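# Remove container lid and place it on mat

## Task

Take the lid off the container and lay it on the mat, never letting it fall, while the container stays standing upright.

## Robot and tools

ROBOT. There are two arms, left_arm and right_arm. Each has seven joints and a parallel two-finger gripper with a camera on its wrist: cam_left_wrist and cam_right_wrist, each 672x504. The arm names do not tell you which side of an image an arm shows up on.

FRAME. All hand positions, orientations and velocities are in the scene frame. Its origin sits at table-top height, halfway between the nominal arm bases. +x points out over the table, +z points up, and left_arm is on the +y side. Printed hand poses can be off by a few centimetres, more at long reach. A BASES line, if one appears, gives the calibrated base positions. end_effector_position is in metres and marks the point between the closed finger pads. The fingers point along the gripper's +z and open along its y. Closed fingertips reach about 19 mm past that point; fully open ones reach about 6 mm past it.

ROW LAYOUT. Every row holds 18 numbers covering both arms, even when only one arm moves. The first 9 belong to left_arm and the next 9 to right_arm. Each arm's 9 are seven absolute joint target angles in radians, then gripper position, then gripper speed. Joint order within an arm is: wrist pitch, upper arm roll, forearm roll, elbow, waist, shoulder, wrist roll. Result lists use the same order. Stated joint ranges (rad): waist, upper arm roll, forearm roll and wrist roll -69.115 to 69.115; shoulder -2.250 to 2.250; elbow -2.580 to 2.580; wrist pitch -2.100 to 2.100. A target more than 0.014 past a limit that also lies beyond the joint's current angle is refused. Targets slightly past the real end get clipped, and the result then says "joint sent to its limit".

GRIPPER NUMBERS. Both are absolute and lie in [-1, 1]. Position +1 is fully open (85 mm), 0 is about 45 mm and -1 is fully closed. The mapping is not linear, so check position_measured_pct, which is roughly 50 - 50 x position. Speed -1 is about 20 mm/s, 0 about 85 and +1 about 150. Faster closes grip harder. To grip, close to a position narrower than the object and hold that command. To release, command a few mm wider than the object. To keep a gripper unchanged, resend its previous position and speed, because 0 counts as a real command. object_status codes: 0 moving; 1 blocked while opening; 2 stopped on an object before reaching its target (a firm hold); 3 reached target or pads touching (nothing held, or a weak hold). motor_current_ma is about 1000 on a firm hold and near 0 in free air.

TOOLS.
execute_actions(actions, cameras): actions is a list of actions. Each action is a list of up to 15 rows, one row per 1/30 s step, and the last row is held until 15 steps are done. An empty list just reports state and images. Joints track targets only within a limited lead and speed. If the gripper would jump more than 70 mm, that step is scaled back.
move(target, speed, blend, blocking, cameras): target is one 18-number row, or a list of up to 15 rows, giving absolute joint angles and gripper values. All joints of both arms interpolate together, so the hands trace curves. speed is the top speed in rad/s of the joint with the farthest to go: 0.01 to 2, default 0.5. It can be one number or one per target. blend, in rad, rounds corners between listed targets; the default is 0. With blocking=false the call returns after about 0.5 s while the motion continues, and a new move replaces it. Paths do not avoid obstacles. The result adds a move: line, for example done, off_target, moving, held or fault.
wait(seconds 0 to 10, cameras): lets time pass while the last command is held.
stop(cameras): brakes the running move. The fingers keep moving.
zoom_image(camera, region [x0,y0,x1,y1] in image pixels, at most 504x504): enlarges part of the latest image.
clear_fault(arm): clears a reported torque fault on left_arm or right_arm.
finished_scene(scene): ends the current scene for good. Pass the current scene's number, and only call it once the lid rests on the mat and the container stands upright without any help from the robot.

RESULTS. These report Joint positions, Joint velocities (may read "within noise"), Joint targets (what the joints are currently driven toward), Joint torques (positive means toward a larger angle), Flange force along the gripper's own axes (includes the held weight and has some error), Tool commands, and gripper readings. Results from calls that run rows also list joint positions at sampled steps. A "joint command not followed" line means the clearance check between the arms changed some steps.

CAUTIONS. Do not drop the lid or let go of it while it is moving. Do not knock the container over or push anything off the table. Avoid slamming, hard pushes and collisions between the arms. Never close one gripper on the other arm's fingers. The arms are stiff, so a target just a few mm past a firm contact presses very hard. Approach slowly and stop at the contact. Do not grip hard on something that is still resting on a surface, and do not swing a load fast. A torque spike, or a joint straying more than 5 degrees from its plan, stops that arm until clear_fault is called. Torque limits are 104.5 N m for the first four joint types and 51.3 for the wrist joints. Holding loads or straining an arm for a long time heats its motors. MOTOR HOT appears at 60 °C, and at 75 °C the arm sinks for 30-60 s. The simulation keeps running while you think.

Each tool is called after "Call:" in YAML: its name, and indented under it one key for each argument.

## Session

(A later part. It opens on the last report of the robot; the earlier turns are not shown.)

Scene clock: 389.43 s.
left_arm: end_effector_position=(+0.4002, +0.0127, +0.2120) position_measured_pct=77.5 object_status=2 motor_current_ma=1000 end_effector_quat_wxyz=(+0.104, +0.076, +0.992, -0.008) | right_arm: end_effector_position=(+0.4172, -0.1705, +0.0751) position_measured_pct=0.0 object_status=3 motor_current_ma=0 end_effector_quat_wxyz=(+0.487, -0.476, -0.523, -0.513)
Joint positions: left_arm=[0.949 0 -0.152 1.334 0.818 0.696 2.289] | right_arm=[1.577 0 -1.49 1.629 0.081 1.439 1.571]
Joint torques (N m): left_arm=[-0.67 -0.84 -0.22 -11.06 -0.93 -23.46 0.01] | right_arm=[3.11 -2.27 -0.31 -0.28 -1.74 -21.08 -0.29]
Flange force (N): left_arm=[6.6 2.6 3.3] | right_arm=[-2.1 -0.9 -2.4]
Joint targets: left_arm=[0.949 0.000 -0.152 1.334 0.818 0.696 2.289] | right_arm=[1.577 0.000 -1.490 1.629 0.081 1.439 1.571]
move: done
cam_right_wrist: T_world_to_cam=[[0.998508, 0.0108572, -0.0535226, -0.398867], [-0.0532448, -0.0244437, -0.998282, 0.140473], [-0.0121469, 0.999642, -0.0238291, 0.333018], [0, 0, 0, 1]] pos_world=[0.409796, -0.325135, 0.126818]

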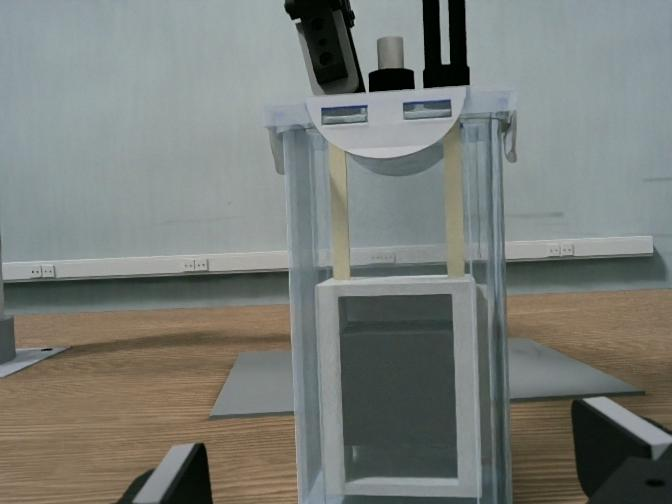

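Call:
move:
  target:
    - [0.9485,0,-0.152,1.334,0.818,0.6963,2.289,-0.7,-1,1.577,0,-1.49,1.629,0.3,0.9,1.571,1,1]
    - [0.9485,0,-0.152,1.334,0.818,0.6963,2.289,-0.7,-1,0.4,0,-1.49,2.3,0.3,0.2,1.571,1,1]
    - [0.9485,0,-0.152,1.334,0.818,0.6963,2.289,-0.7,-1,0.4,0,1.567,2.3,0.3,0.2,1.571,1,1]
  speed: [0.7,0.9,1.0]
  cameras: []

Call:
move:
  target:
    - [0.9485,0,-0.152,1.334,0.818,0.6963,2.289,-0.7,-1,1.572,0,1.567,2.3,-1.4,0.2,1.571,1,1]
    - [0.9485,0,-0.152,1.334,0.818,0.6963,2.289,-0.7,-1,1.572,0,1.567,2.3,-1.4,1.508,1.571,1,1]
    - [0.9485,0,-0.152,1.334,0.818,0.6963,2.289,-0.7,-1,1.572,0,1.567,1.99,-1.6,1.508,1.571,1,1]
  speed: [0.8,0.6,0.5]

Scene clock: 476.23 s.
left_arm: end_effector_position=(+0.4002, +0.0127, +0.2120) position_measured_pct=77.5 object_status=2 motor_current_ma=1000 end_effector_quat_wxyz=(+0.104, +0.076, +0.992, -0.008) | right_arm: end_effector_position=(+0.3718, -0.6930, +0.2639) position_measured_pct=0.0 object_status=3 motor_current_ma=0 end_effector_quat_wxyz=(+0.036, -0.508, +0.782, -0.360)
Joint positions: left_arm=[0.949 0 -0.152 1.334 0.818 0.696 2.289] | right_arm=[0.4 0 1.567 2.3 0.3 0.2 1.571]
Joint torques (N m): left_arm=[-0.68 -0.99 -0.21 -11.05 -0.92 -23.46 0.05] | right_arm=[1.11 0.28 0.69 -6.77 -1.75 -11.53 -0.23]
Flange force (N): left_arm=[6.4 2.7 3.2] | right_arm=no reading
Joint targets: left_arm=[0.949 0.000 -0.152 1.334 0.818 0.696 2.289] | right_arm=[0.400 0.000 1.567 2.300 0.300 0.200 1.571]
move: done

Scene clock: 481.87 s.
left_arm: end_effector_position=(+0.4002, +0.0127, +0.2120) position_measured_pct=77.5 object_status=2 motor_current_ma=1000 end_effector_quat_wxyz=(+0.104, +0.076, +0.992, -0.008) | right_arm: end_effector_position=(+0.3060, -0.1047, +0.0656) position_measured_pct=0.0 object_status=3 motor_current_ma=0 end_effector_quat_wxyz=(+0.109, +0.692, +0.141, +0.699)
Joint positions: left_arm=[0.949 0 -0.152 1.334 0.818 0.696 2.289] | right_arm=[1.572 0 1.567 1.99 -1.6 1.508 1.571]
Joint torques (N m): left_arm=[-0.68 -0.89 -0.2 -10.98 -0.88 -23.41 0.01] | right_arm=[2.94 3.17 -1.13 3.19 -1.75 -17.66 -0.32]
Flange force (N): left_arm=[6.3 2.5 3.1] | right_arm=[-1.5 -1.2 3.9]
Joint targets: left_arm=[0.949 0.000 -0.152 1.334 0.818 0.696 2.289] | right_arm=[1.572 0.000 1.567 1.990 -1.600 1.508 1.571]
move: done
cam_left_wrist: T_world_to_cam=[[0.16222, 0.984978, -0.0591802, -0.051848], [0.951985, -0.140441, 0.272031, -0.388862], [0.259633, -0.100467, -0.960467, 0.243], [0, 0, 0, 1]] pos_world=[0.315511, 0.0208703, 0.336108]
cam_right_wrist: T_world_to_cam=[[0.0351215, -0.973156, 0.227453, -0.115786], [-0.0106628, -0.227945, -0.973616, 0.0907316], [0.999326, 0.0317696, -0.0183823, -0.14544], [0, 0, 0, 1]] pos_world=[0.150376, -0.0873753, 0.112]

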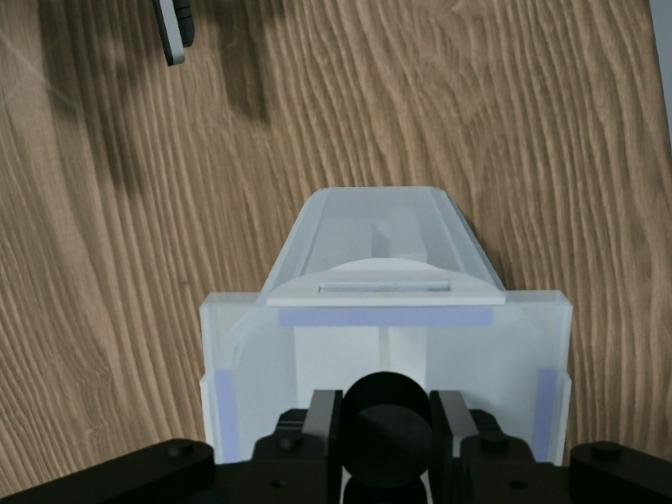

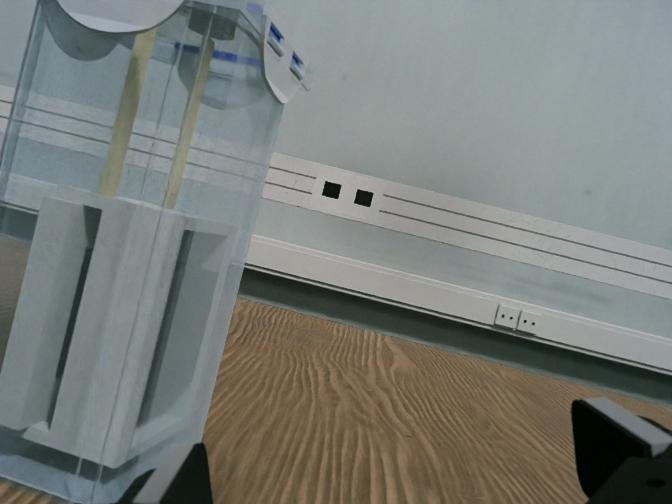

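Call:
move:
  target: [0.9485,0,-0.152,1.334,0.818,0.6963,2.289,-0.7,-1,1.634,0,1.362,1.41,-1.626,1.4335,1.862,1,1]
  speed: 0.4

Scene clock: 502.30 s.
left_arm: end_effector_position=(+0.4002, +0.0127, +0.2120) position_measured_pct=77.5 object_status=2 motor_current_ma=1000 end_effector_quat_wxyz=(+0.104, +0.076, +0.992, -0.008) | right_arm: end_effector_position=(+0.2801, +0.0351, +0.0903) position_measured_pct=0.0 object_status=3 motor_current_ma=0 end_effector_quat_wxyz=(+0.050, +0.705, -0.050, +0.705)
Joint positions: left_arm=[0.949 0 -0.152 1.334 0.818 0.696 2.289] | right_arm=[1.634 0 1.362 1.41 -1.626 1.433 1.862]
Joint torques (N m): left_arm=[-0.69 -1.01 -0.25 -11 -1.04 -23.39 0.02] | right_arm=[3 3.14 0.79 -1.82 -1.73 -22.66 -0.26]
Flange force (N): left_arm=[6.5 2.4 3.1] | right_arm=[-2.0 -2.5 2.6]
Joint targets: left_arm=[0.949 0.000 -0.152 1.334 0.818 0.696 2.289] | right_arm=[1.634 0.000 1.362 1.410 -1.626 1.434 1.862]
move: done
cam_left_wrist: T_world_to_cam=[[0.16222, 0.984978, -0.0591802, -0.051848], [0.951985, -0.140441, 0.272031, -0.388862], [0.259633, -0.100467, -0.960467, 0.243], [0, 0, 0, 1]] pos_world=[0.315511, 0.0208703, 0.336108]
cam_right_wrist: T_world_to_cam=[[-0.150263, -0.980456, -0.126995, 0.0997826], [-0.00576396, 0.12932, -0.991586, 0.134134], [0.988629, -0.148267, -0.0250833, -0.113697], [0, 0, 0, 1]] pos_world=[0.128171, 0.0636286, 0.142825]

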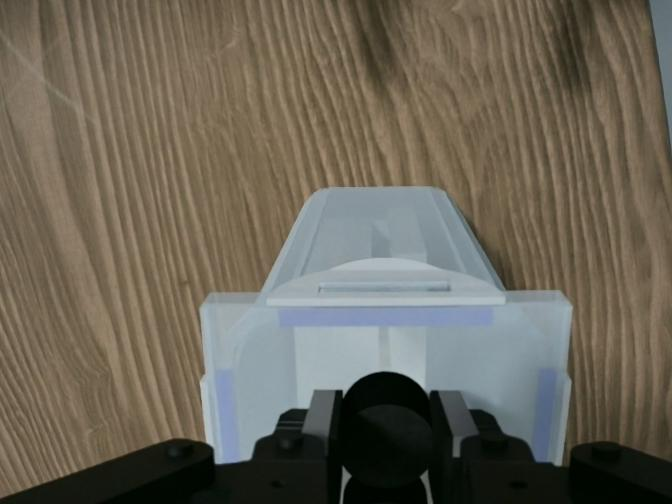

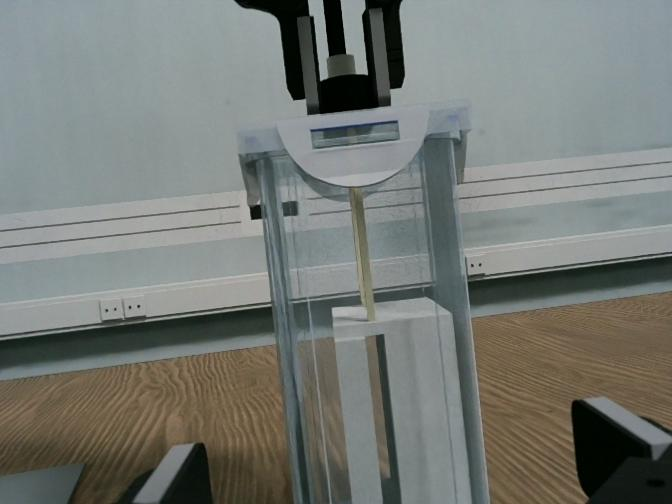

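Call:
move:
  target: [0.9485,0,-0.152,1.334,0.818,0.6963,2.289,-0.7,-1,1.595,0,1.48,1.451,-1.502,1.427,1.835,1,1]
  speed: 0.15

Scene clock: 540.03 s.
left_arm: end_effector_position=(+0.4002, +0.0127, +0.2120) position_measured_pct=77.5 object_status=2 motor_current_ma=1000 end_effector_quat_wxyz=(+0.104, +0.076, +0.992, -0.008) | right_arm: end_effector_position=(+0.3427, +0.0222, +0.0900) position_measured_pct=0.0 object_status=3 motor_current_ma=0 end_effector_quat_wxyz=(+0.051, +0.705, -0.050, +0.705)
Joint positions: left_arm=[0.949 0 -0.152 1.334 0.818 0.696 2.289] | right_arm=[1.595 0 1.48 1.451 -1.502 1.427 1.835]
Joint torques (N m): left_arm=[-0.71 -0.98 -0.27 -11.01 -0.98 -23.41 0.02] | right_arm=[3.04 3.24 0.72 -1.91 -1.66 -22.73 -0.27]
Flange force (N): left_arm=[6.4 2.4 3.1] | right_arm=[-2.0 -2.1 2.8]
Joint targets: left_arm=[0.949 0.000 -0.152 1.334 0.818 0.696 2.289] | right_arm=[1.595 0.000 1.480 1.451 -1.502 1.427 1.835]
move: done
cam_left_wrist: T_world_to_cam=[[0.16222, 0.984978, -0.0591802, -0.051848], [0.951985, -0.140441, 0.272031, -0.388862], [0.259633, -0.100467, -0.960467, 0.243], [0, 0, 0, 1]] pos_world=[0.315511, 0.0208703, 0.336108]
cam_right_wrist: T_world_to_cam=[[-0.1502, -0.980706, -0.125123, 0.0963294], [-0.00576124, 0.127425, -0.991831, 0.135988], [0.988639, -0.148252, -0.0247893, -0.177536], [0, 0, 0, 1]] pos_world=[0.190772, 0.0508224, 0.14253]

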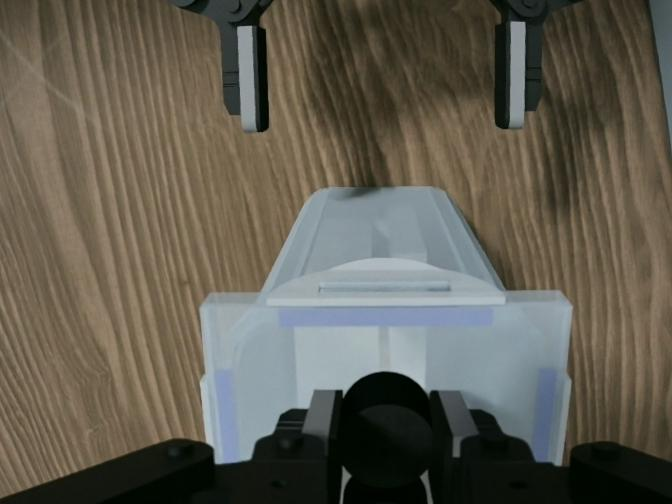

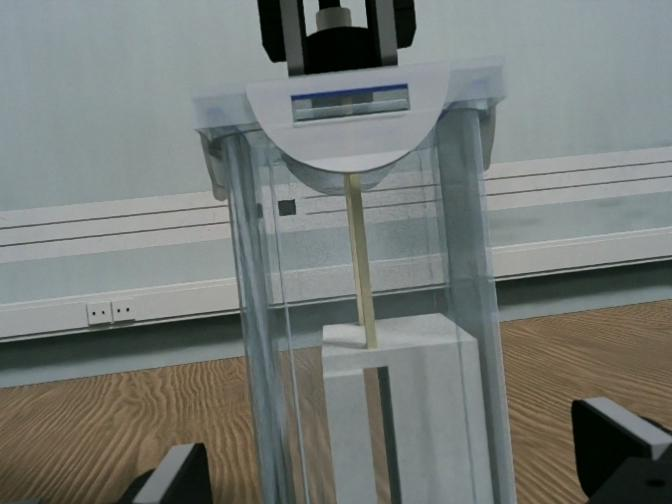

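Call:
move:
  target: [0.9485,0,-0.152,1.334,0.818,0.6963,2.289,-0.7,-1,1.562,0,1.603,1.445,-1.375,1.428,1.840,1,1]
  speed: 0.1

Scene clock: 550.57 s.
left_arm: end_effector_position=(+0.4002, +0.0127, +0.2120) position_measured_pct=77.5 object_status=2 motor_current_ma=1000 end_effector_quat_wxyz=(+0.104, +0.076, +0.992, -0.008) | right_arm: end_effector_position=(+0.4055, +0.0137, +0.0901) position_measured_pct=0.0 object_status=3 motor_current_ma=0 end_effector_quat_wxyz=(+0.050, +0.705, -0.050, +0.705)
Joint positions: left_arm=[0.949 0 -0.152 1.334 0.818 0.696 2.289] | right_arm=[1.562 0 1.603 1.445 -1.375 1.428 1.84]
Joint torques (N m): left_arm=[-0.72 -1.02 -0.22 -11.01 -1.02 -23.4 0.03] | right_arm=[3.03 3.18 0.75 -2.33 -1.74 -23.17 -0.27]
Flange force (N): left_arm=[6.4 2.4 3.0] | right_arm=[-2.0 -1.8 3.1]
Joint targets: left_arm=[0.949 0.000 -0.152 1.334 0.818 0.696 2.289] | right_arm=[1.562 0.000 1.603 1.445 -1.375 1.428 1.840]
move: done
cam_left_wrist: T_world_to_cam=[[0.16222, 0.984978, -0.0591802, -0.051848], [0.951985, -0.140441, 0.272031, -0.388862], [0.259633, -0.100467, -0.960467, 0.243], [0, 0, 0, 1]] pos_world=[0.315511, 0.0208703, 0.336108]
cam_right_wrist: T_world_to_cam=[[-0.14987, -0.980634, -0.126082, 0.0973648], [-0.00535647, 0.128326, -0.991718, 0.137285], [0.988691, -0.147953, -0.0244848, -0.24087], [0, 0, 0, 1]] pos_world=[0.253474, 0.0422246, 0.142526]

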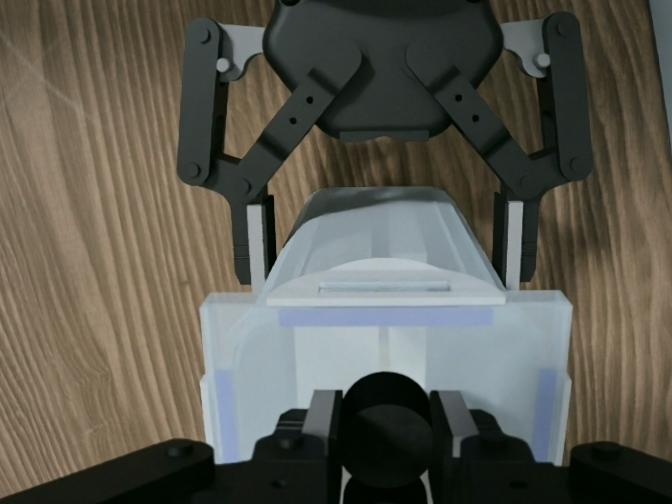

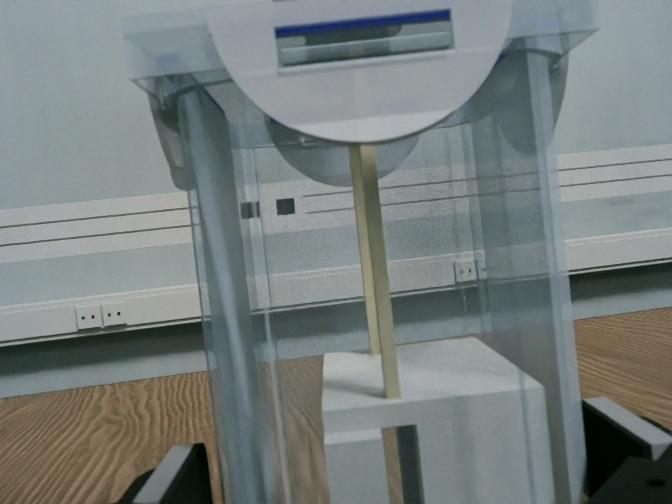

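Call:
move:
  target: [0.9485,0,-0.152,1.334,0.818,0.6963,2.289,-0.7,-1,1.562,0,1.603,1.445,-1.375,1.428,1.840,0.62,-1]
  speed: 0.1

Scene clock: 561.53 s.
left_arm: end_effector_position=(+0.4002, +0.0128, +0.2119) position_measured_pct=77.5 object_status=2 motor_current_ma=1000 end_effector_quat_wxyz=(+0.104, +0.076, +0.992, -0.008) | right_arm: end_effector_position=(+0.4055, +0.0137, +0.0901) position_measured_pct=10.8 object_status=0 motor_current_ma=1000 end_effector_quat_wxyz=(+0.050, +0.705, -0.050, +0.705)
Joint positions: left_arm=[0.949 0 -0.152 1.334 0.818 0.696 2.289] | right_arm=[1.562 0 1.603 1.445 -1.375 1.428 1.84]
Joint torques (N m): left_arm=[-0.37 2.32 1.36 -10.23 2.83 -23.19 0.06] | right_arm=[2.13 4 1.88 -3.28 -0.6 -23.24 -0.15]
Flange force (N): left_arm=[1.2 6.5 4.1] | right_arm=[-0.5 2.0 -2.1]
Joint targets: left_arm=[0.949 0.000 -0.152 1.334 0.818 0.696 2.289] | right_arm=[1.562 0.000 1.603 1.445 -1.375 1.428 1.840]
move: done
cam_left_wrist: T_world_to_cam=[[0.162101, 0.985002, -0.0591114, -0.0519379], [0.952004, -0.140346, 0.272012, -0.388823], [0.259636, -0.100368, -0.960477, 0.242914], [0, 0, 0, 1]] pos_world=[0.315511, 0.0209697, 0.336008]
cam_right_wrist: T_world_to_cam=[[-0.149882, -0.980634, -0.126067, 0.0973657], [-0.00545681, 0.128325, -0.991717, 0.137311], [0.988689, -0.147952, -0.0245848, -0.240855], [0, 0, 0, 1]] pos_world=[0.253473, 0.0422246, 0.142527]

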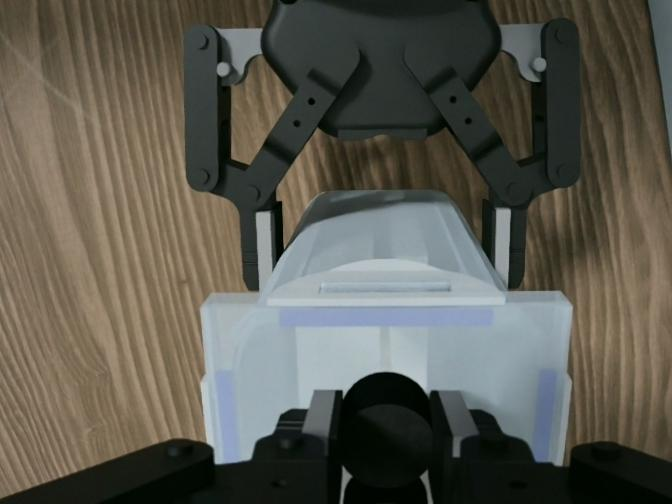

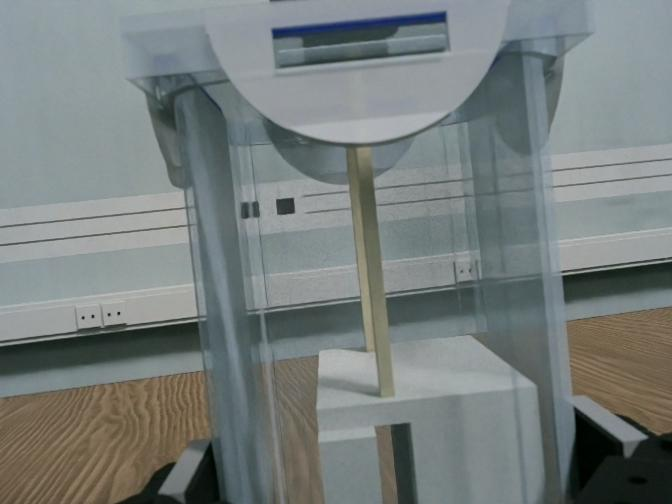

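Call:
move:
  target: [0.9535,0,-0.152,1.331,0.818,0.6943,2.288,-0.7,-1,1.562,0,1.603,1.445,-1.375,1.428,1.840,0.62,-1]
  speed: 0.03
  cameras: []

Scene clock: 568.33 s.
left_arm: end_effector_position=(+0.4003, +0.0128, +0.2139) position_measured_pct=77.5 object_status=2 motor_current_ma=1000 end_effector_quat_wxyz=(+0.104, +0.077, +0.992, -0.008) | right_arm: end_effector_position=(+0.4055, +0.0137, +0.0902) position_measured_pct=10.8 object_status=2 motor_current_ma=1000 end_effector_quat_wxyz=(+0.050, +0.705, -0.050, +0.705)
Joint positions: left_arm=[0.954 0 -0.152 1.331 0.818 0.694 2.288] | right_arm=[1.562 0 1.603 1.445 -1.375 1.428 1.84]
Joint torques (N m): left_arm=[-0.64 0.7 0.35 -14.63 1.22 -32.18 -0.05] | right_arm=[-0.66 0.76 0.11 -1.74 -0.27 -17.84 -0.3]
Flange force (N): left_arm=[4.7 3.2 18.8] | right_arm=[9.2 -0.5 -0.9]
Joint targets: left_arm=[0.954 0.000 -0.152 1.331 0.818 0.694 2.288] | right_arm=[1.562 0.000 1.603 1.445 -1.375 1.428 1.840]
move: done

Call:
move:
  target: [0.9585,0,-0.151,1.328,0.818,0.6923,2.287,-0.7,-1,1.562,0,1.603,1.445,-1.375,1.428,1.840,0.62,-1]
  speed: 0.03

Scene clock: 573.43 s.
left_arm: end_effector_position=(+0.4002, +0.0127, +0.2158) position_measured_pct=77.5 object_status=2 motor_current_ma=1000 end_effector_quat_wxyz=(+0.104, +0.076, +0.992, -0.008) | right_arm: end_effector_position=(+0.4055, +0.0137, +0.0902) position_measured_pct=10.8 object_status=2 motor_current_ma=1000 end_effector_quat_wxyz=(+0.050, +0.705, -0.050, +0.705)
Joint positions: left_arm=[0.959 0 -0.151 1.328 0.818 0.692 2.287] | right_arm=[1.562 0 1.603 1.445 -1.375 1.428 1.84]
Joint torques (N m): left_arm=[-1.04 1 0.18 -18.43 1.83 -39.71 -0.03] | right_arm=[-4.56 -2.81 -0.84 -0.64 0.07 -11.66 -0.28]
Flange force (N): left_arm=[5.6 3.2 31.3] | right_arm=[21.3 -0.2 -2.1]
Joint targets: left_arm=[0.959 0.000 -0.151 1.328 0.818 0.692 2.287] | right_arm=[1.562 0.000 1.603 1.445 -1.375 1.428 1.840]
move: done
cam_left_wrist: T_world_to_cam=[[0.162355, 0.98497, -0.0589506, -0.0517445], [0.951993, -0.140646, 0.271896, -0.389849], [0.259518, -0.100264, -0.960519, 0.2467], [0, 0, 0, 1]] pos_world=[0.315511, 0.0208713, 0.339908]
cam_right_wrist: T_world_to_cam=[[-0.149871, -0.980619, -0.126194, 0.0974085], [-0.00533899, 0.128437, -0.991703, 0.137373], [0.988691, -0.147954, -0.0244845, -0.240966], [0, 0, 0, 1]] pos_world=[0.253574, 0.0422249, 0.142626]

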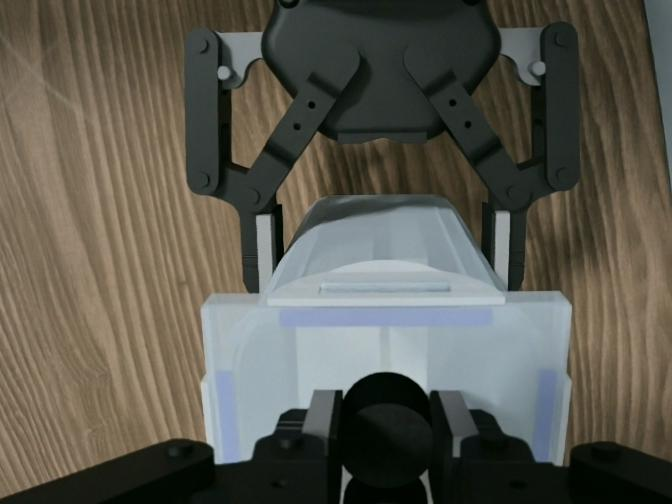

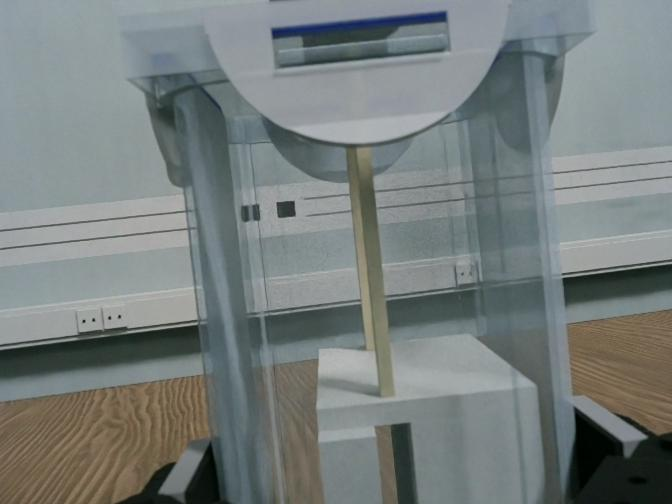

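Call:
zoom_image:
  camera: "cam_right_wrist"
  region: [110, 60, 240, 200]

Call:
zoom_image:
  camera: "cam_right_wrist"
  region: [480, 20, 610, 160]

Call:
move:
  target: [0.9485,0,-0.152,1.334,0.818,0.6963,2.289,-0.7,-1,1.562,0,1.603,1.445,-1.375,1.428,1.840,0.62,-1]
  speed: 0.03
  cameras: ["cam_right_wrist"]

Call:
zoom_image:
  camera: "cam_right_wrist"
  region: [190, 0, 530, 200]

Scaled by 3.600.

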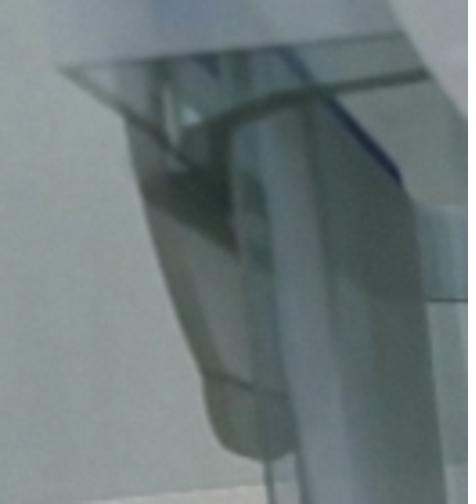

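Scaled by 3.600.

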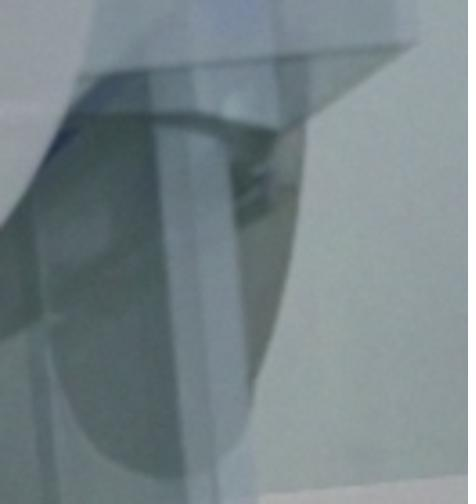

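Scene clock: 596.57 s.
left_arm: end_effector_position=(+0.4002, +0.0127, +0.2121) position_measured_pct=77.5 object_status=2 motor_current_ma=1000 end_effector_quat_wxyz=(+0.104, +0.076, +0.992, -0.008) | right_arm: end_effector_position=(+0.4055, +0.0136, +0.0899) position_measured_pct=10.8 object_status=2 motor_current_ma=1000 end_effector_quat_wxyz=(+0.050, +0.705, -0.050, +0.705)
Joint positions: left_arm=[0.948 0 -0.152 1.334 0.818 0.696 2.289] | right_arm=[1.562 0 1.603 1.445 -1.375 1.428 1.84]
Joint torques (N m): left_arm=[-0.82 2.03 1.18 -11.53 2.48 -24.68 0.02] | right_arm=[2.28 3.4 1.77 -3.08 -1.63 -23.27 -0.03]
Flange force (N): left_arm=[3.1 6.8 6.0] | right_arm=[-0.9 1.7 0.3]
Joint targets: left_arm=[0.948 0.000 -0.152 1.334 0.818 0.696 2.289] | right_arm=[1.562 0.000 1.603 1.445 -1.375 1.428 1.840]
move: done
cam_right_wrist: T_world_to_cam=[[-0.149905, -0.980647, -0.125939, 0.097341], [-0.00567262, 0.128229, -0.991728, 0.137273], [0.988684, -0.147951, -0.024785, -0.240827], [0, 0, 0, 1]] pos_world=[0.253473, 0.0422242, 0.142427]

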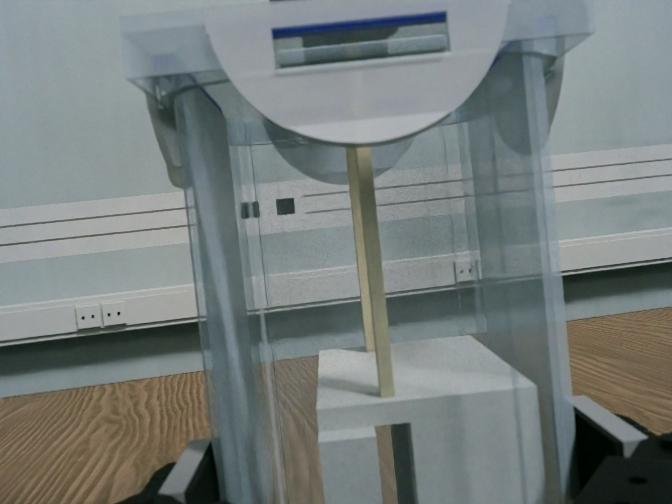

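Scaled by 1.482.

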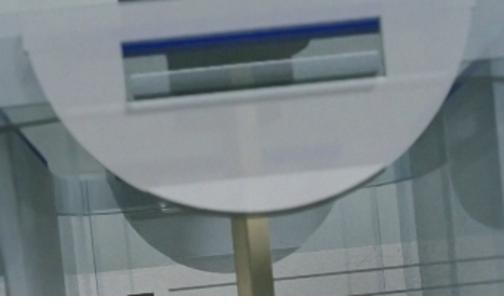

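Call:
move:
  target:
    - [0.9485,0,-0.152,1.334,0.818,0.6963,2.289,-0.7,-1,1.562,0,1.603,1.445,-1.375,1.428,1.840,1,-0.5]
    - [0.9485,0,-0.152,1.334,0.818,0.6963,2.289,-0.7,-1,1.595,0,1.48,1.451,-1.502,1.427,1.835,1,-0.5]
    - [0.9485,0,-0.152,1.334,0.818,0.6963,2.289,-0.7,-1,1.634,0,1.362,1.41,-1.626,1.4335,1.862,1,-0.5]
    - [0.9485,0,-0.152,1.334,0.818,0.6963,2.289,-0.7,-1,1.601,0,1.364,1.695,-1.617,1.299,1.716,-1,0.5]
  speed: [0.1,0.15,0.2,0.3]

Scene clock: 716.73 s.
left_arm: end_effector_position=(+0.4002, +0.0127, +0.2120) position_measured_pct=77.5 object_status=2 motor_current_ma=1000 end_effector_quat_wxyz=(+0.104, +0.076, +0.992, -0.008) | right_arm: end_effector_position=(+0.2885, -0.0222, +0.1352) position_measured_pct=98.7 object_status=0 motor_current_ma=300 end_effector_quat_wxyz=(+0.051, +0.705, -0.050, +0.705)
Joint positions: left_arm=[0.949 0 -0.152 1.334 0.818 0.696 2.289] | right_arm=[1.601 0 1.364 1.695 -1.617 1.299 1.716]
Joint torques (N m): left_arm=[-0.55 -0.97 -0.25 -11.16 -0.89 -24.33 0.02] | right_arm=[3.13 3.02 0.36 -0.54 -1.74 -20.82 -0.28]
Flange force (N): left_arm=[5.8 2.0 4.8] | right_arm=[-1.9 -2.2 3.0]
Joint targets: left_arm=[0.949 0.000 -0.152 1.334 0.818 0.696 2.289] | right_arm=[1.601 0.000 1.364 1.695 -1.617 1.299 1.716]
move: done
cam_left_wrist: T_world_to_cam=[[0.16222, 0.984978, -0.0591802, -0.051848], [0.951985, -0.140441, 0.272031, -0.388862], [0.259633, -0.100467, -0.960467, 0.243], [0, 0, 0, 1]] pos_world=[0.315511, 0.0208703, 0.336108]
cam_right_wrist: T_world_to_cam=[[-0.150237, -0.980587, -0.12601, 0.0504617], [-0.00581919, 0.128332, -0.991714, 0.186043], [0.988633, -0.148259, -0.0249864, -0.129378], [0, 0, 0, 1]] pos_world=[0.136571, 0.00642538, 0.187628]

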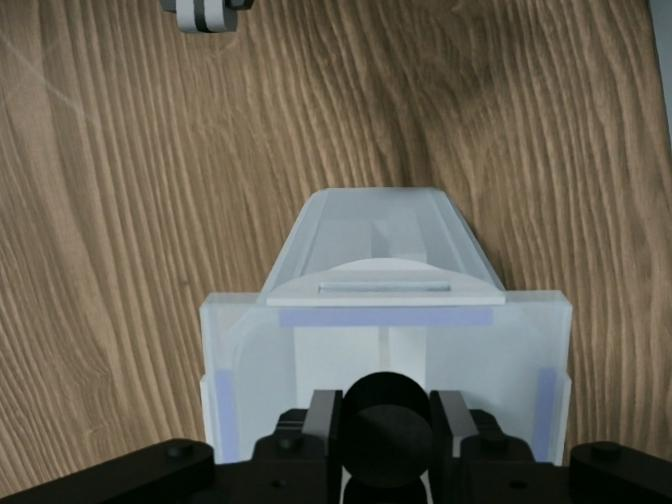

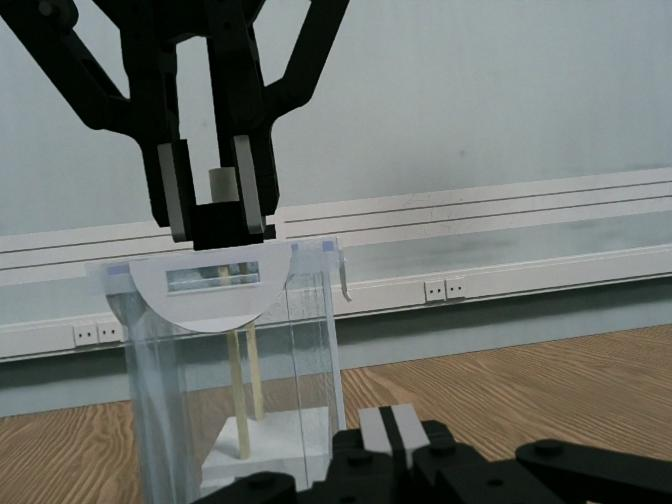

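Call:
zoom_image:
  camera: "cam_right_wrist"
  region: [290, 220, 380, 320]

Scaled by 5.040.

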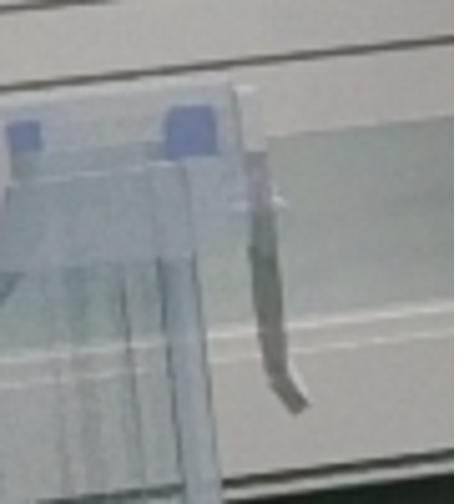

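Call:
move:
  target:
    - [0.9485,0,-0.152,1.334,0.818,0.6963,2.289,-0.7,-1,1.58,0,1.507,1.713,-1.474,1.297,1.714,-1,0.5]
    - [0.9485,0,-0.152,1.334,0.818,0.6963,2.289,-0.7,-1,1.559,0,1.65,1.7,-1.328,1.299,1.714,-1,0.5]
  speed: 0.2

Scene clock: 740.40 s.
left_arm: end_effector_position=(+0.4001, +0.0126, +0.2119) position_measured_pct=77.5 object_status=2 motor_current_ma=1000 end_effector_quat_wxyz=(+0.104, +0.076, +0.992, -0.008) | right_arm: end_effector_position=(+0.4173, -0.0409, +0.1349) position_measured_pct=98.7 object_status=3 motor_current_ma=990 end_effector_quat_wxyz=(+0.051, +0.705, -0.050, +0.705)
Joint positions: left_arm=[0.948 0 -0.152 1.334 0.818 0.696 2.289] | right_arm=[1.559 0 1.65 1.7 -1.328 1.299 1.714]
Joint torques (N m): left_arm=[-0.39 4.23 2.25 -9.65 4.8 -21.83 -0.15] | right_arm=[3.37 4.57 2.25 -3.57 -1.43 -23.87 -0.27]
Flange force (N): left_arm=[-0.3 9.3 2.3] | right_arm=[-3.8 4.9 -2.1]
Joint targets: left_arm=[0.948 0.000 -0.152 1.334 0.818 0.696 2.289] | right_arm=[1.559 0.000 1.650 1.700 -1.328 1.299 1.714]
move: done
cam_left_wrist: T_world_to_cam=[[0.162339, 0.984953, -0.0592769, -0.0517444], [0.952023, -0.140551, 0.27184, -0.3887], [0.259418, -0.100563, -0.960515, 0.243007], [0, 0, 0, 1]] pos_world=[0.315411, 0.020771, 0.336009]
cam_right_wrist: T_world_to_cam=[[-0.150332, -0.980587, -0.125894, 0.0514535], [-0.00582405, 0.128218, -0.991729, 0.188997], [0.988618, -0.148356, -0.0249862, -0.259489], [0, 0, 0, 1]] pos_world=[0.265371, -0.0122747, 0.187428]

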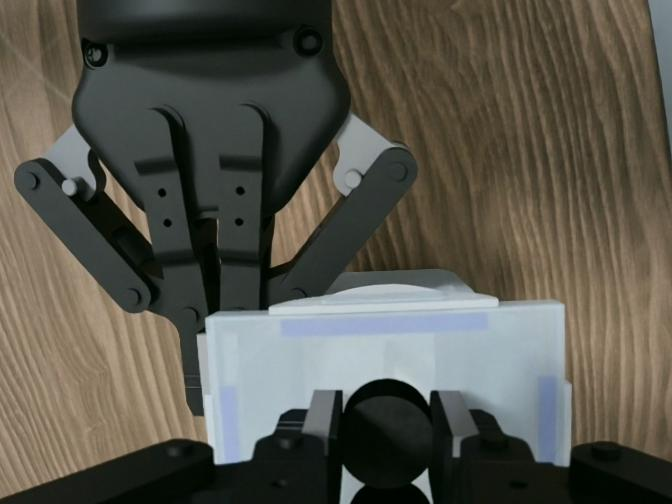

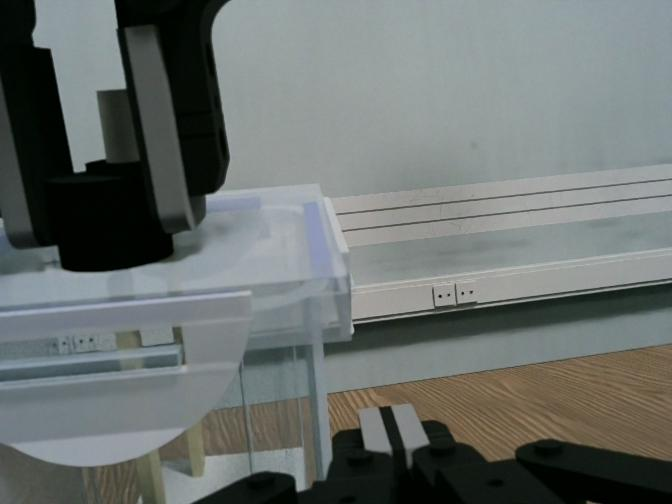

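Call:
move:
  target:
    - [0.9485,0,-0.152,1.334,0.818,0.6963,2.289,-0.7,-1,1.58,0,1.507,1.713,-1.474,1.297,1.714,-1,0.5]
    - [0.9485,0,-0.152,1.334,0.818,0.6963,2.289,-0.7,-1,1.601,0,1.364,1.695,-1.617,1.299,1.716,-1,0.5]
  speed: 0.15

Scene clock: 758.97 s.
left_arm: end_effector_position=(+0.4002, +0.0127, +0.2120) position_measured_pct=77.5 object_status=2 motor_current_ma=1000 end_effector_quat_wxyz=(+0.104, +0.076, +0.992, -0.008) | right_arm: end_effector_position=(+0.2885, -0.0222, +0.1352) position_measured_pct=98.7 object_status=3 motor_current_ma=990 end_effector_quat_wxyz=(+0.051, +0.705, -0.050, +0.705)
Joint positions: left_arm=[0.949 0 -0.152 1.334 0.818 0.696 2.289] | right_arm=[1.601 0 1.364 1.695 -1.617 1.299 1.716]
Joint torques (N m): left_arm=[-0.23 0.42 0.66 -8.18 0.37 -18.69 -0.05] | right_arm=[3.16 3.09 0.37 -0.55 -1.69 -20.85 -0.3]
Flange force (N): left_arm=[3.1 3.8 -4.1] | right_arm=[-1.9 -2.2 2.9]
Joint targets: left_arm=[0.949 0.000 -0.152 1.334 0.818 0.696 2.289] | right_arm=[1.601 0.000 1.364 1.695 -1.617 1.299 1.716]
move: done
cam_left_wrist: T_world_to_cam=[[0.16222, 0.984978, -0.0591802, -0.051848], [0.951985, -0.140441, 0.272031, -0.388862], [0.259633, -0.100467, -0.960467, 0.243], [0, 0, 0, 1]] pos_world=[0.315511, 0.0208703, 0.336108]
cam_right_wrist: T_world_to_cam=[[-0.150335, -0.98056, -0.126104, 0.0504931], [-0.00579135, 0.128425, -0.991702, 0.186036], [0.988618, -0.148357, -0.0249856, -0.129375], [0, 0, 0, 1]] pos_world=[0.136571, 0.00642595, 0.187628]

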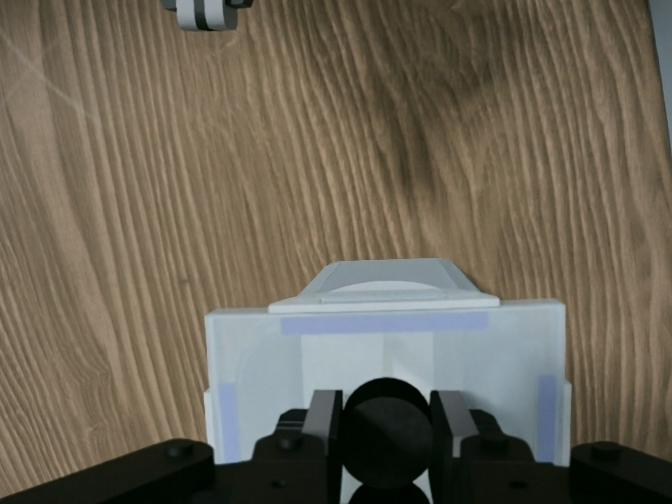

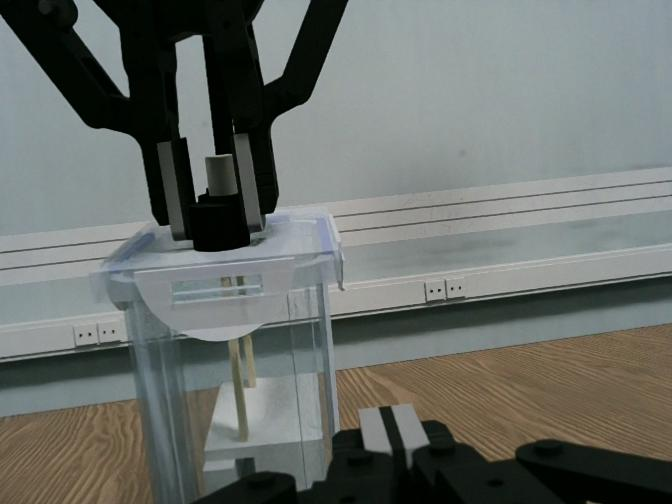

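Call:
move:
  target:
    - [0.956,0,-0.152,1.3295,0.818,0.6933,2.288,-0.7,-1,1.601,0,1.364,1.695,-1.617,1.299,1.716,-1,0.5]
    - [1.213,0,-0.021,1.104,0.7605,0.796,2.186,-0.7,-1,1.601,0,1.364,1.695,-1.617,1.299,1.716,-1,0.5]
  speed: [0.05,0.08]

Scene clock: 795.53 s.
left_arm: end_effector_position=(+0.4048, +0.0119, +0.2148) position_measured_pct=77.5 object_status=2 motor_current_ma=1000 end_effector_quat_wxyz=(+0.017, +0.064, +0.998, -0.001) | right_arm: end_effector_position=(+0.2885, -0.0222, +0.1352) position_measured_pct=98.7 object_status=3 motor_current_ma=990 end_effector_quat_wxyz=(+0.051, +0.705, -0.050, +0.705)
Joint positions: left_arm=[1.213 0 -0.021 1.104 0.76 0.796 2.186] | right_arm=[1.601 0 1.364 1.695 -1.617 1.299 1.716]
Joint torques (N m): left_arm=[0.31 -0.15 0.48 -10.3 -0.29 -24.53 -0.05] | right_arm=[3.14 3.11 0.34 -0.62 -1.77 -20.8 -0.27]
Flange force (N): left_arm=[5.3 3.3 4.3] | right_arm=[-1.7 -1.9 3.1]
Joint targets: left_arm=[1.213 0.000 -0.021 1.104 0.760 0.796 2.186] | right_arm=[1.601 0.000 1.364 1.695 -1.617 1.299 1.716]
move: done
cam_left_wrist: T_world_to_cam=[[0.126232, 0.990206, -0.0596394, -0.0371277], [0.987573, -0.119767, 0.101765, -0.372127], [0.0936253, -0.0717441, -0.993019, 0.318236], [0, 0, 0, 1]] pos_world=[0.342395, 0.0150271, 0.351669]
cam_right_wrist: T_world_to_cam=[[-0.150238, -0.980574, -0.126108, 0.0504804], [-0.00580404, 0.128428, -0.991702, 0.186038], [0.988633, -0.14826, -0.0249861, -0.129378], [0, 0, 0, 1]] pos_world=[0.136571, 0.0064257, 0.187628]

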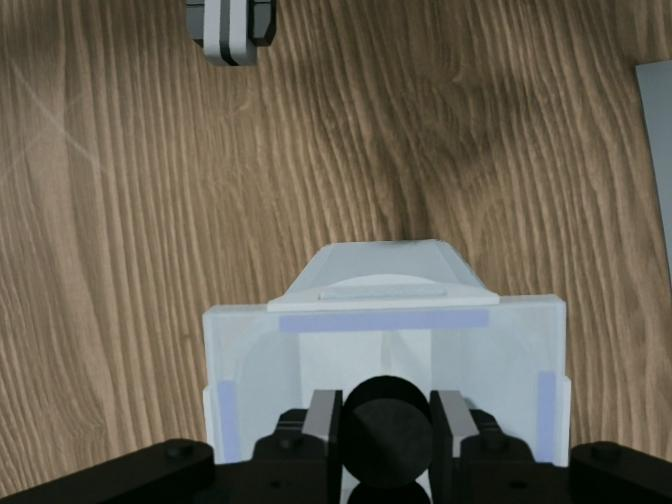

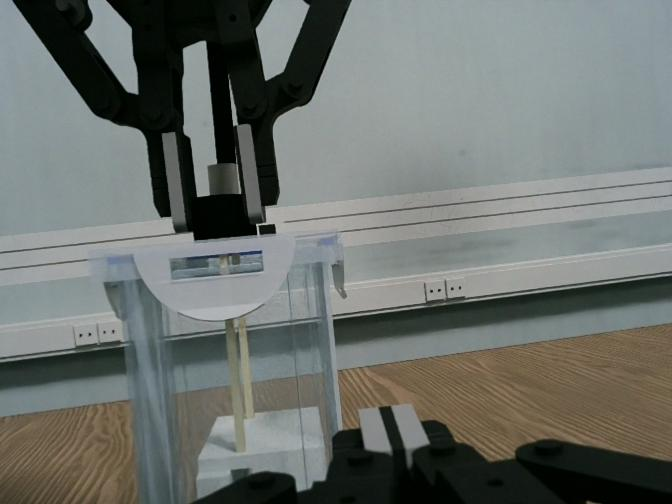

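Call:
move:
  target: [1.205,0,-0.021,1.1085,0.7605,0.799,2.186,-0.7,-1,1.601,0,1.364,1.695,-1.617,1.299,1.716,-1,0.5]
  speed: 0.03

Scene clock: 806.97 s.
left_arm: end_effector_position=(+0.4050, +0.0118, +0.2117) position_measured_pct=77.5 object_status=2 motor_current_ma=1000 end_effector_quat_wxyz=(+0.017, +0.064, +0.998, -0.001) | right_arm: end_effector_position=(+0.2885, -0.0222, +0.1352) position_measured_pct=98.7 object_status=3 motor_current_ma=990 end_effector_quat_wxyz=(+0.051, +0.705, -0.050, +0.705)
Joint positions: left_arm=[1.205 0 -0.021 1.108 0.76 0.799 2.186] | right_arm=[1.601 0 1.364 1.695 -1.617 1.299 1.716]
Joint torques (N m): left_arm=[-0.38 -0.75 0.1 -8.48 -0.96 -19.05 0] | right_arm=[3.16 3.11 0.36 -0.57 -1.81 -20.8 -0.28]
Flange force (N): left_arm=[7.9 4.2 -5.2] | right_arm=[-1.8 -2.1 3.1]
Joint targets: left_arm=[1.205 0.000 -0.021 1.108 0.760 0.799 2.186] | right_arm=[1.601 0.000 1.364 1.695 -1.617 1.299 1.716]
move: done
cam_left_wrist: T_world_to_cam=[[0.126396, 0.990165, -0.0599831, -0.0370767], [0.987524, -0.119873, 0.102114, -0.372136], [0.093919, -0.0721415, -0.992963, 0.315008], [0, 0, 0, 1]] pos_world=[0.342594, 0.0148281, 0.348568]
cam_right_wrist: T_world_to_cam=[[-0.150238, -0.980574, -0.126108, 0.0504804], [-0.00580404, 0.128428, -0.991702, 0.186038], [0.988633, -0.14826, -0.0249861, -0.129378], [0, 0, 0, 1]] pos_world=[0.136571, 0.0064257, 0.187628]

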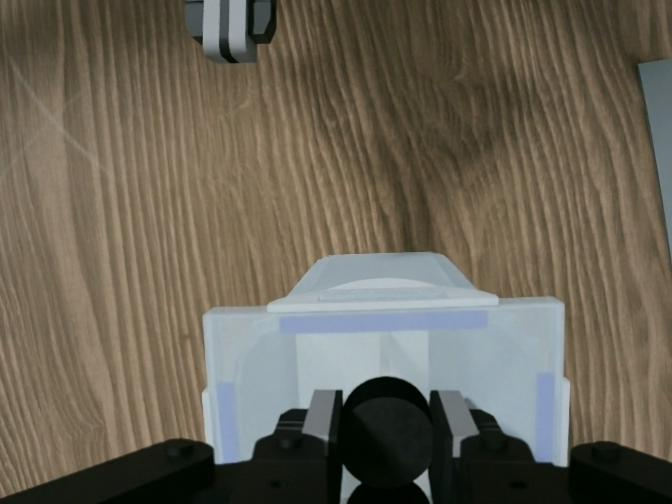

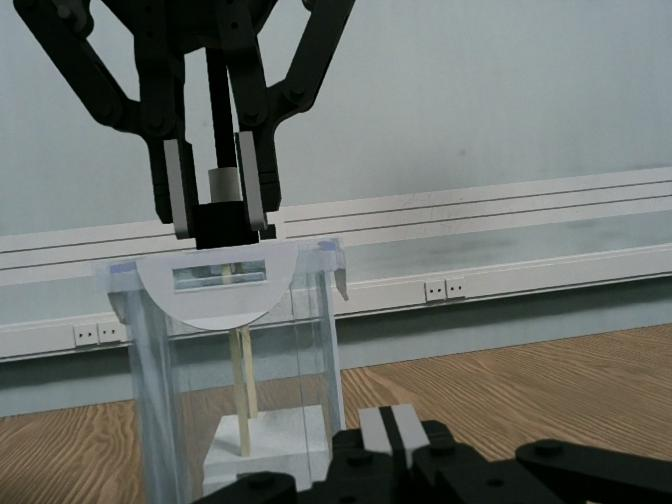

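Call:
move:
  target:
    - [1.2077,0,-0.021,1.107,0.7605,0.798,2.186,-0.7,-1,1.601,0,1.364,1.695,-1.617,1.299,1.716,-1,0.5]
    - [1.2077,0,-0.021,1.107,0.7605,0.798,2.186,-0.7,-1,1.601,0,1.364,1.695,-1.617,1.299,0.144,-1,0.5]
    - [1.2077,0,-0.021,1.107,0.7605,0.798,2.186,-0.7,-1,1.578,0,1.52,1.712,-1.46,1.297,0.143,-1,0.5]
  speed: [0.05,0.6,0.15]

Scene clock: 833.70 s.
left_arm: end_effector_position=(+0.4049, +0.0118, +0.2127) position_measured_pct=77.5 object_status=2 motor_current_ma=1000 end_effector_quat_wxyz=(+0.017, +0.064, +0.998, -0.001) | right_arm: end_effector_position=(+0.3589, -0.0316, +0.1356) position_measured_pct=98.7 object_status=3 motor_current_ma=990 end_effector_quat_wxyz=(+0.461, -0.466, +0.532, -0.537)
Joint positions: left_arm=[1.208 0 -0.021 1.107 0.76 0.798 2.186] | right_arm=[1.578 0 1.52 1.712 -1.46 1.297 0.143]
Joint torques (N m): left_arm=[0.49 -0.35 0.24 -10.15 -0.56 -24.52 0] | right_arm=[3.13 3.12 0.3 -0.86 -1.74 -21.07 -0.25]
Flange force (N): left_arm=[5.4 2.9 4.5] | right_arm=[-1.7 1.7 3.3]
Joint targets: left_arm=[1.208 0.000 -0.021 1.107 0.760 0.798 2.186] | right_arm=[1.578 0.000 1.520 1.712 -1.460 1.297 0.143]
move: done
cam_left_wrist: T_world_to_cam=[[0.126356, 0.990181, -0.0598009, -0.0371531], [0.987538, -0.11986, 0.101991, -0.37209], [0.0938214, -0.0719428, -0.992986, 0.316057], [0, 0, 0, 1]] pos_world=[0.342494, 0.0149278, 0.349568]
cam_right_wrist: T_world_to_cam=[[0.00729006, 0.116464, -0.993168, 0.147501], [0.116684, 0.986311, 0.116517, 0.0210133], [0.993142, -0.116736, -0.00639924, -0.203498], [0, 0, 0, 1]] pos_world=[0.198576, -0.0616599, 0.142743]

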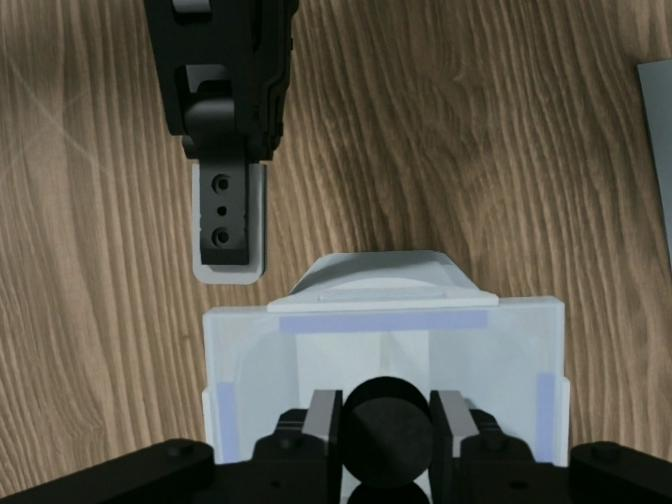

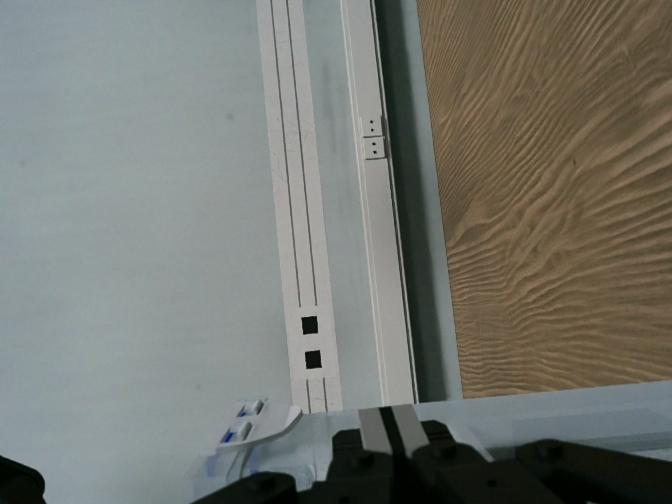

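Call:
move:
  target: [1.2077,0,-0.021,1.107,0.7605,0.798,2.186,-0.7,-1,1.556,0,1.662,1.684,-1.316,1.3,0.155,-1,0.5]
  speed: 0.06

Scene clock: 869.00 s.
left_arm: end_effector_position=(+0.4050, +0.0118, +0.2128) position_measured_pct=77.5 object_status=2 motor_current_ma=1000 end_effector_quat_wxyz=(+0.018, +0.064, +0.998, -0.001) | right_arm: end_effector_position=(+0.4236, -0.0377, +0.1352) position_measured_pct=98.7 object_status=3 motor_current_ma=990 end_effector_quat_wxyz=(+0.464, -0.463, +0.535, -0.534)
Joint positions: left_arm=[1.208 0 -0.021 1.107 0.76 0.798 2.186] | right_arm=[1.556 0 1.662 1.684 -1.316 1.3 0.155]
Joint torques (N m): left_arm=[-0.47 10.99 6.85 -8.22 13.39 -18.68 -0.27] | right_arm=[2.23 4.56 6.59 -8.27 -3.77 -26.47 -0.06]
Flange force (N): left_arm=[-5.8 22.9 -5.6] | right_arm=[19.8 2.8 -8.9]
Joint targets: left_arm=[1.208 0.000 -0.021 1.107 0.760 0.798 2.186] | right_arm=[1.556 0.000 1.662 1.684 -1.316 1.300 0.155]
move: done
cam_left_wrist: T_world_to_cam=[[0.126277, 0.990186, -0.0598826, -0.0371036], [0.987529, -0.119758, 0.102194, -0.372268], [0.0940199, -0.0720406, -0.99296, 0.31607], [0, 0, 0, 1]] pos_world=[0.342594, 0.0149274, 0.349667]
cam_right_wrist: T_world_to_cam=[[0.00827341, 0.128803, -0.991636, 0.147243], [0.116882, 0.984748, 0.128883, 0.0176356], [0.993111, -0.116971, -0.00690753, -0.268408], [0, 0, 0, 1]] pos_world=[0.263279, -0.0677278, 0.141884]

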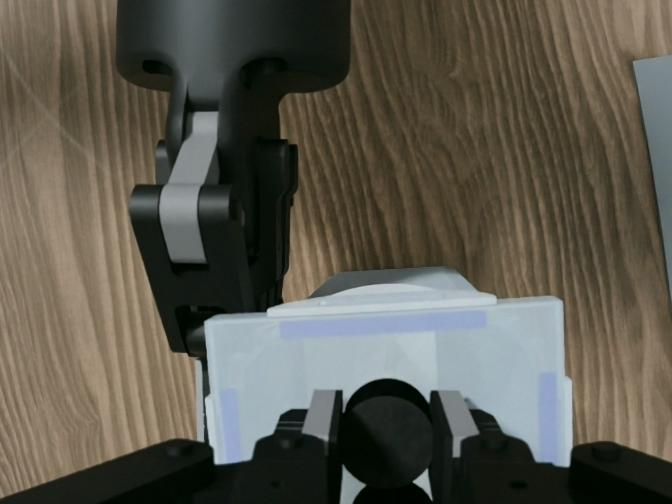

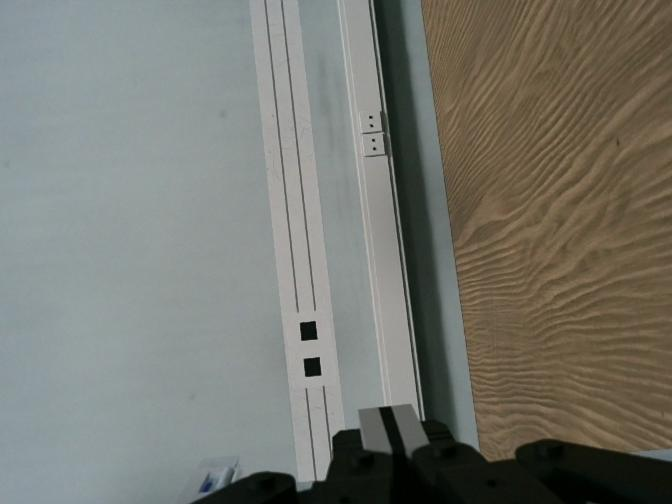

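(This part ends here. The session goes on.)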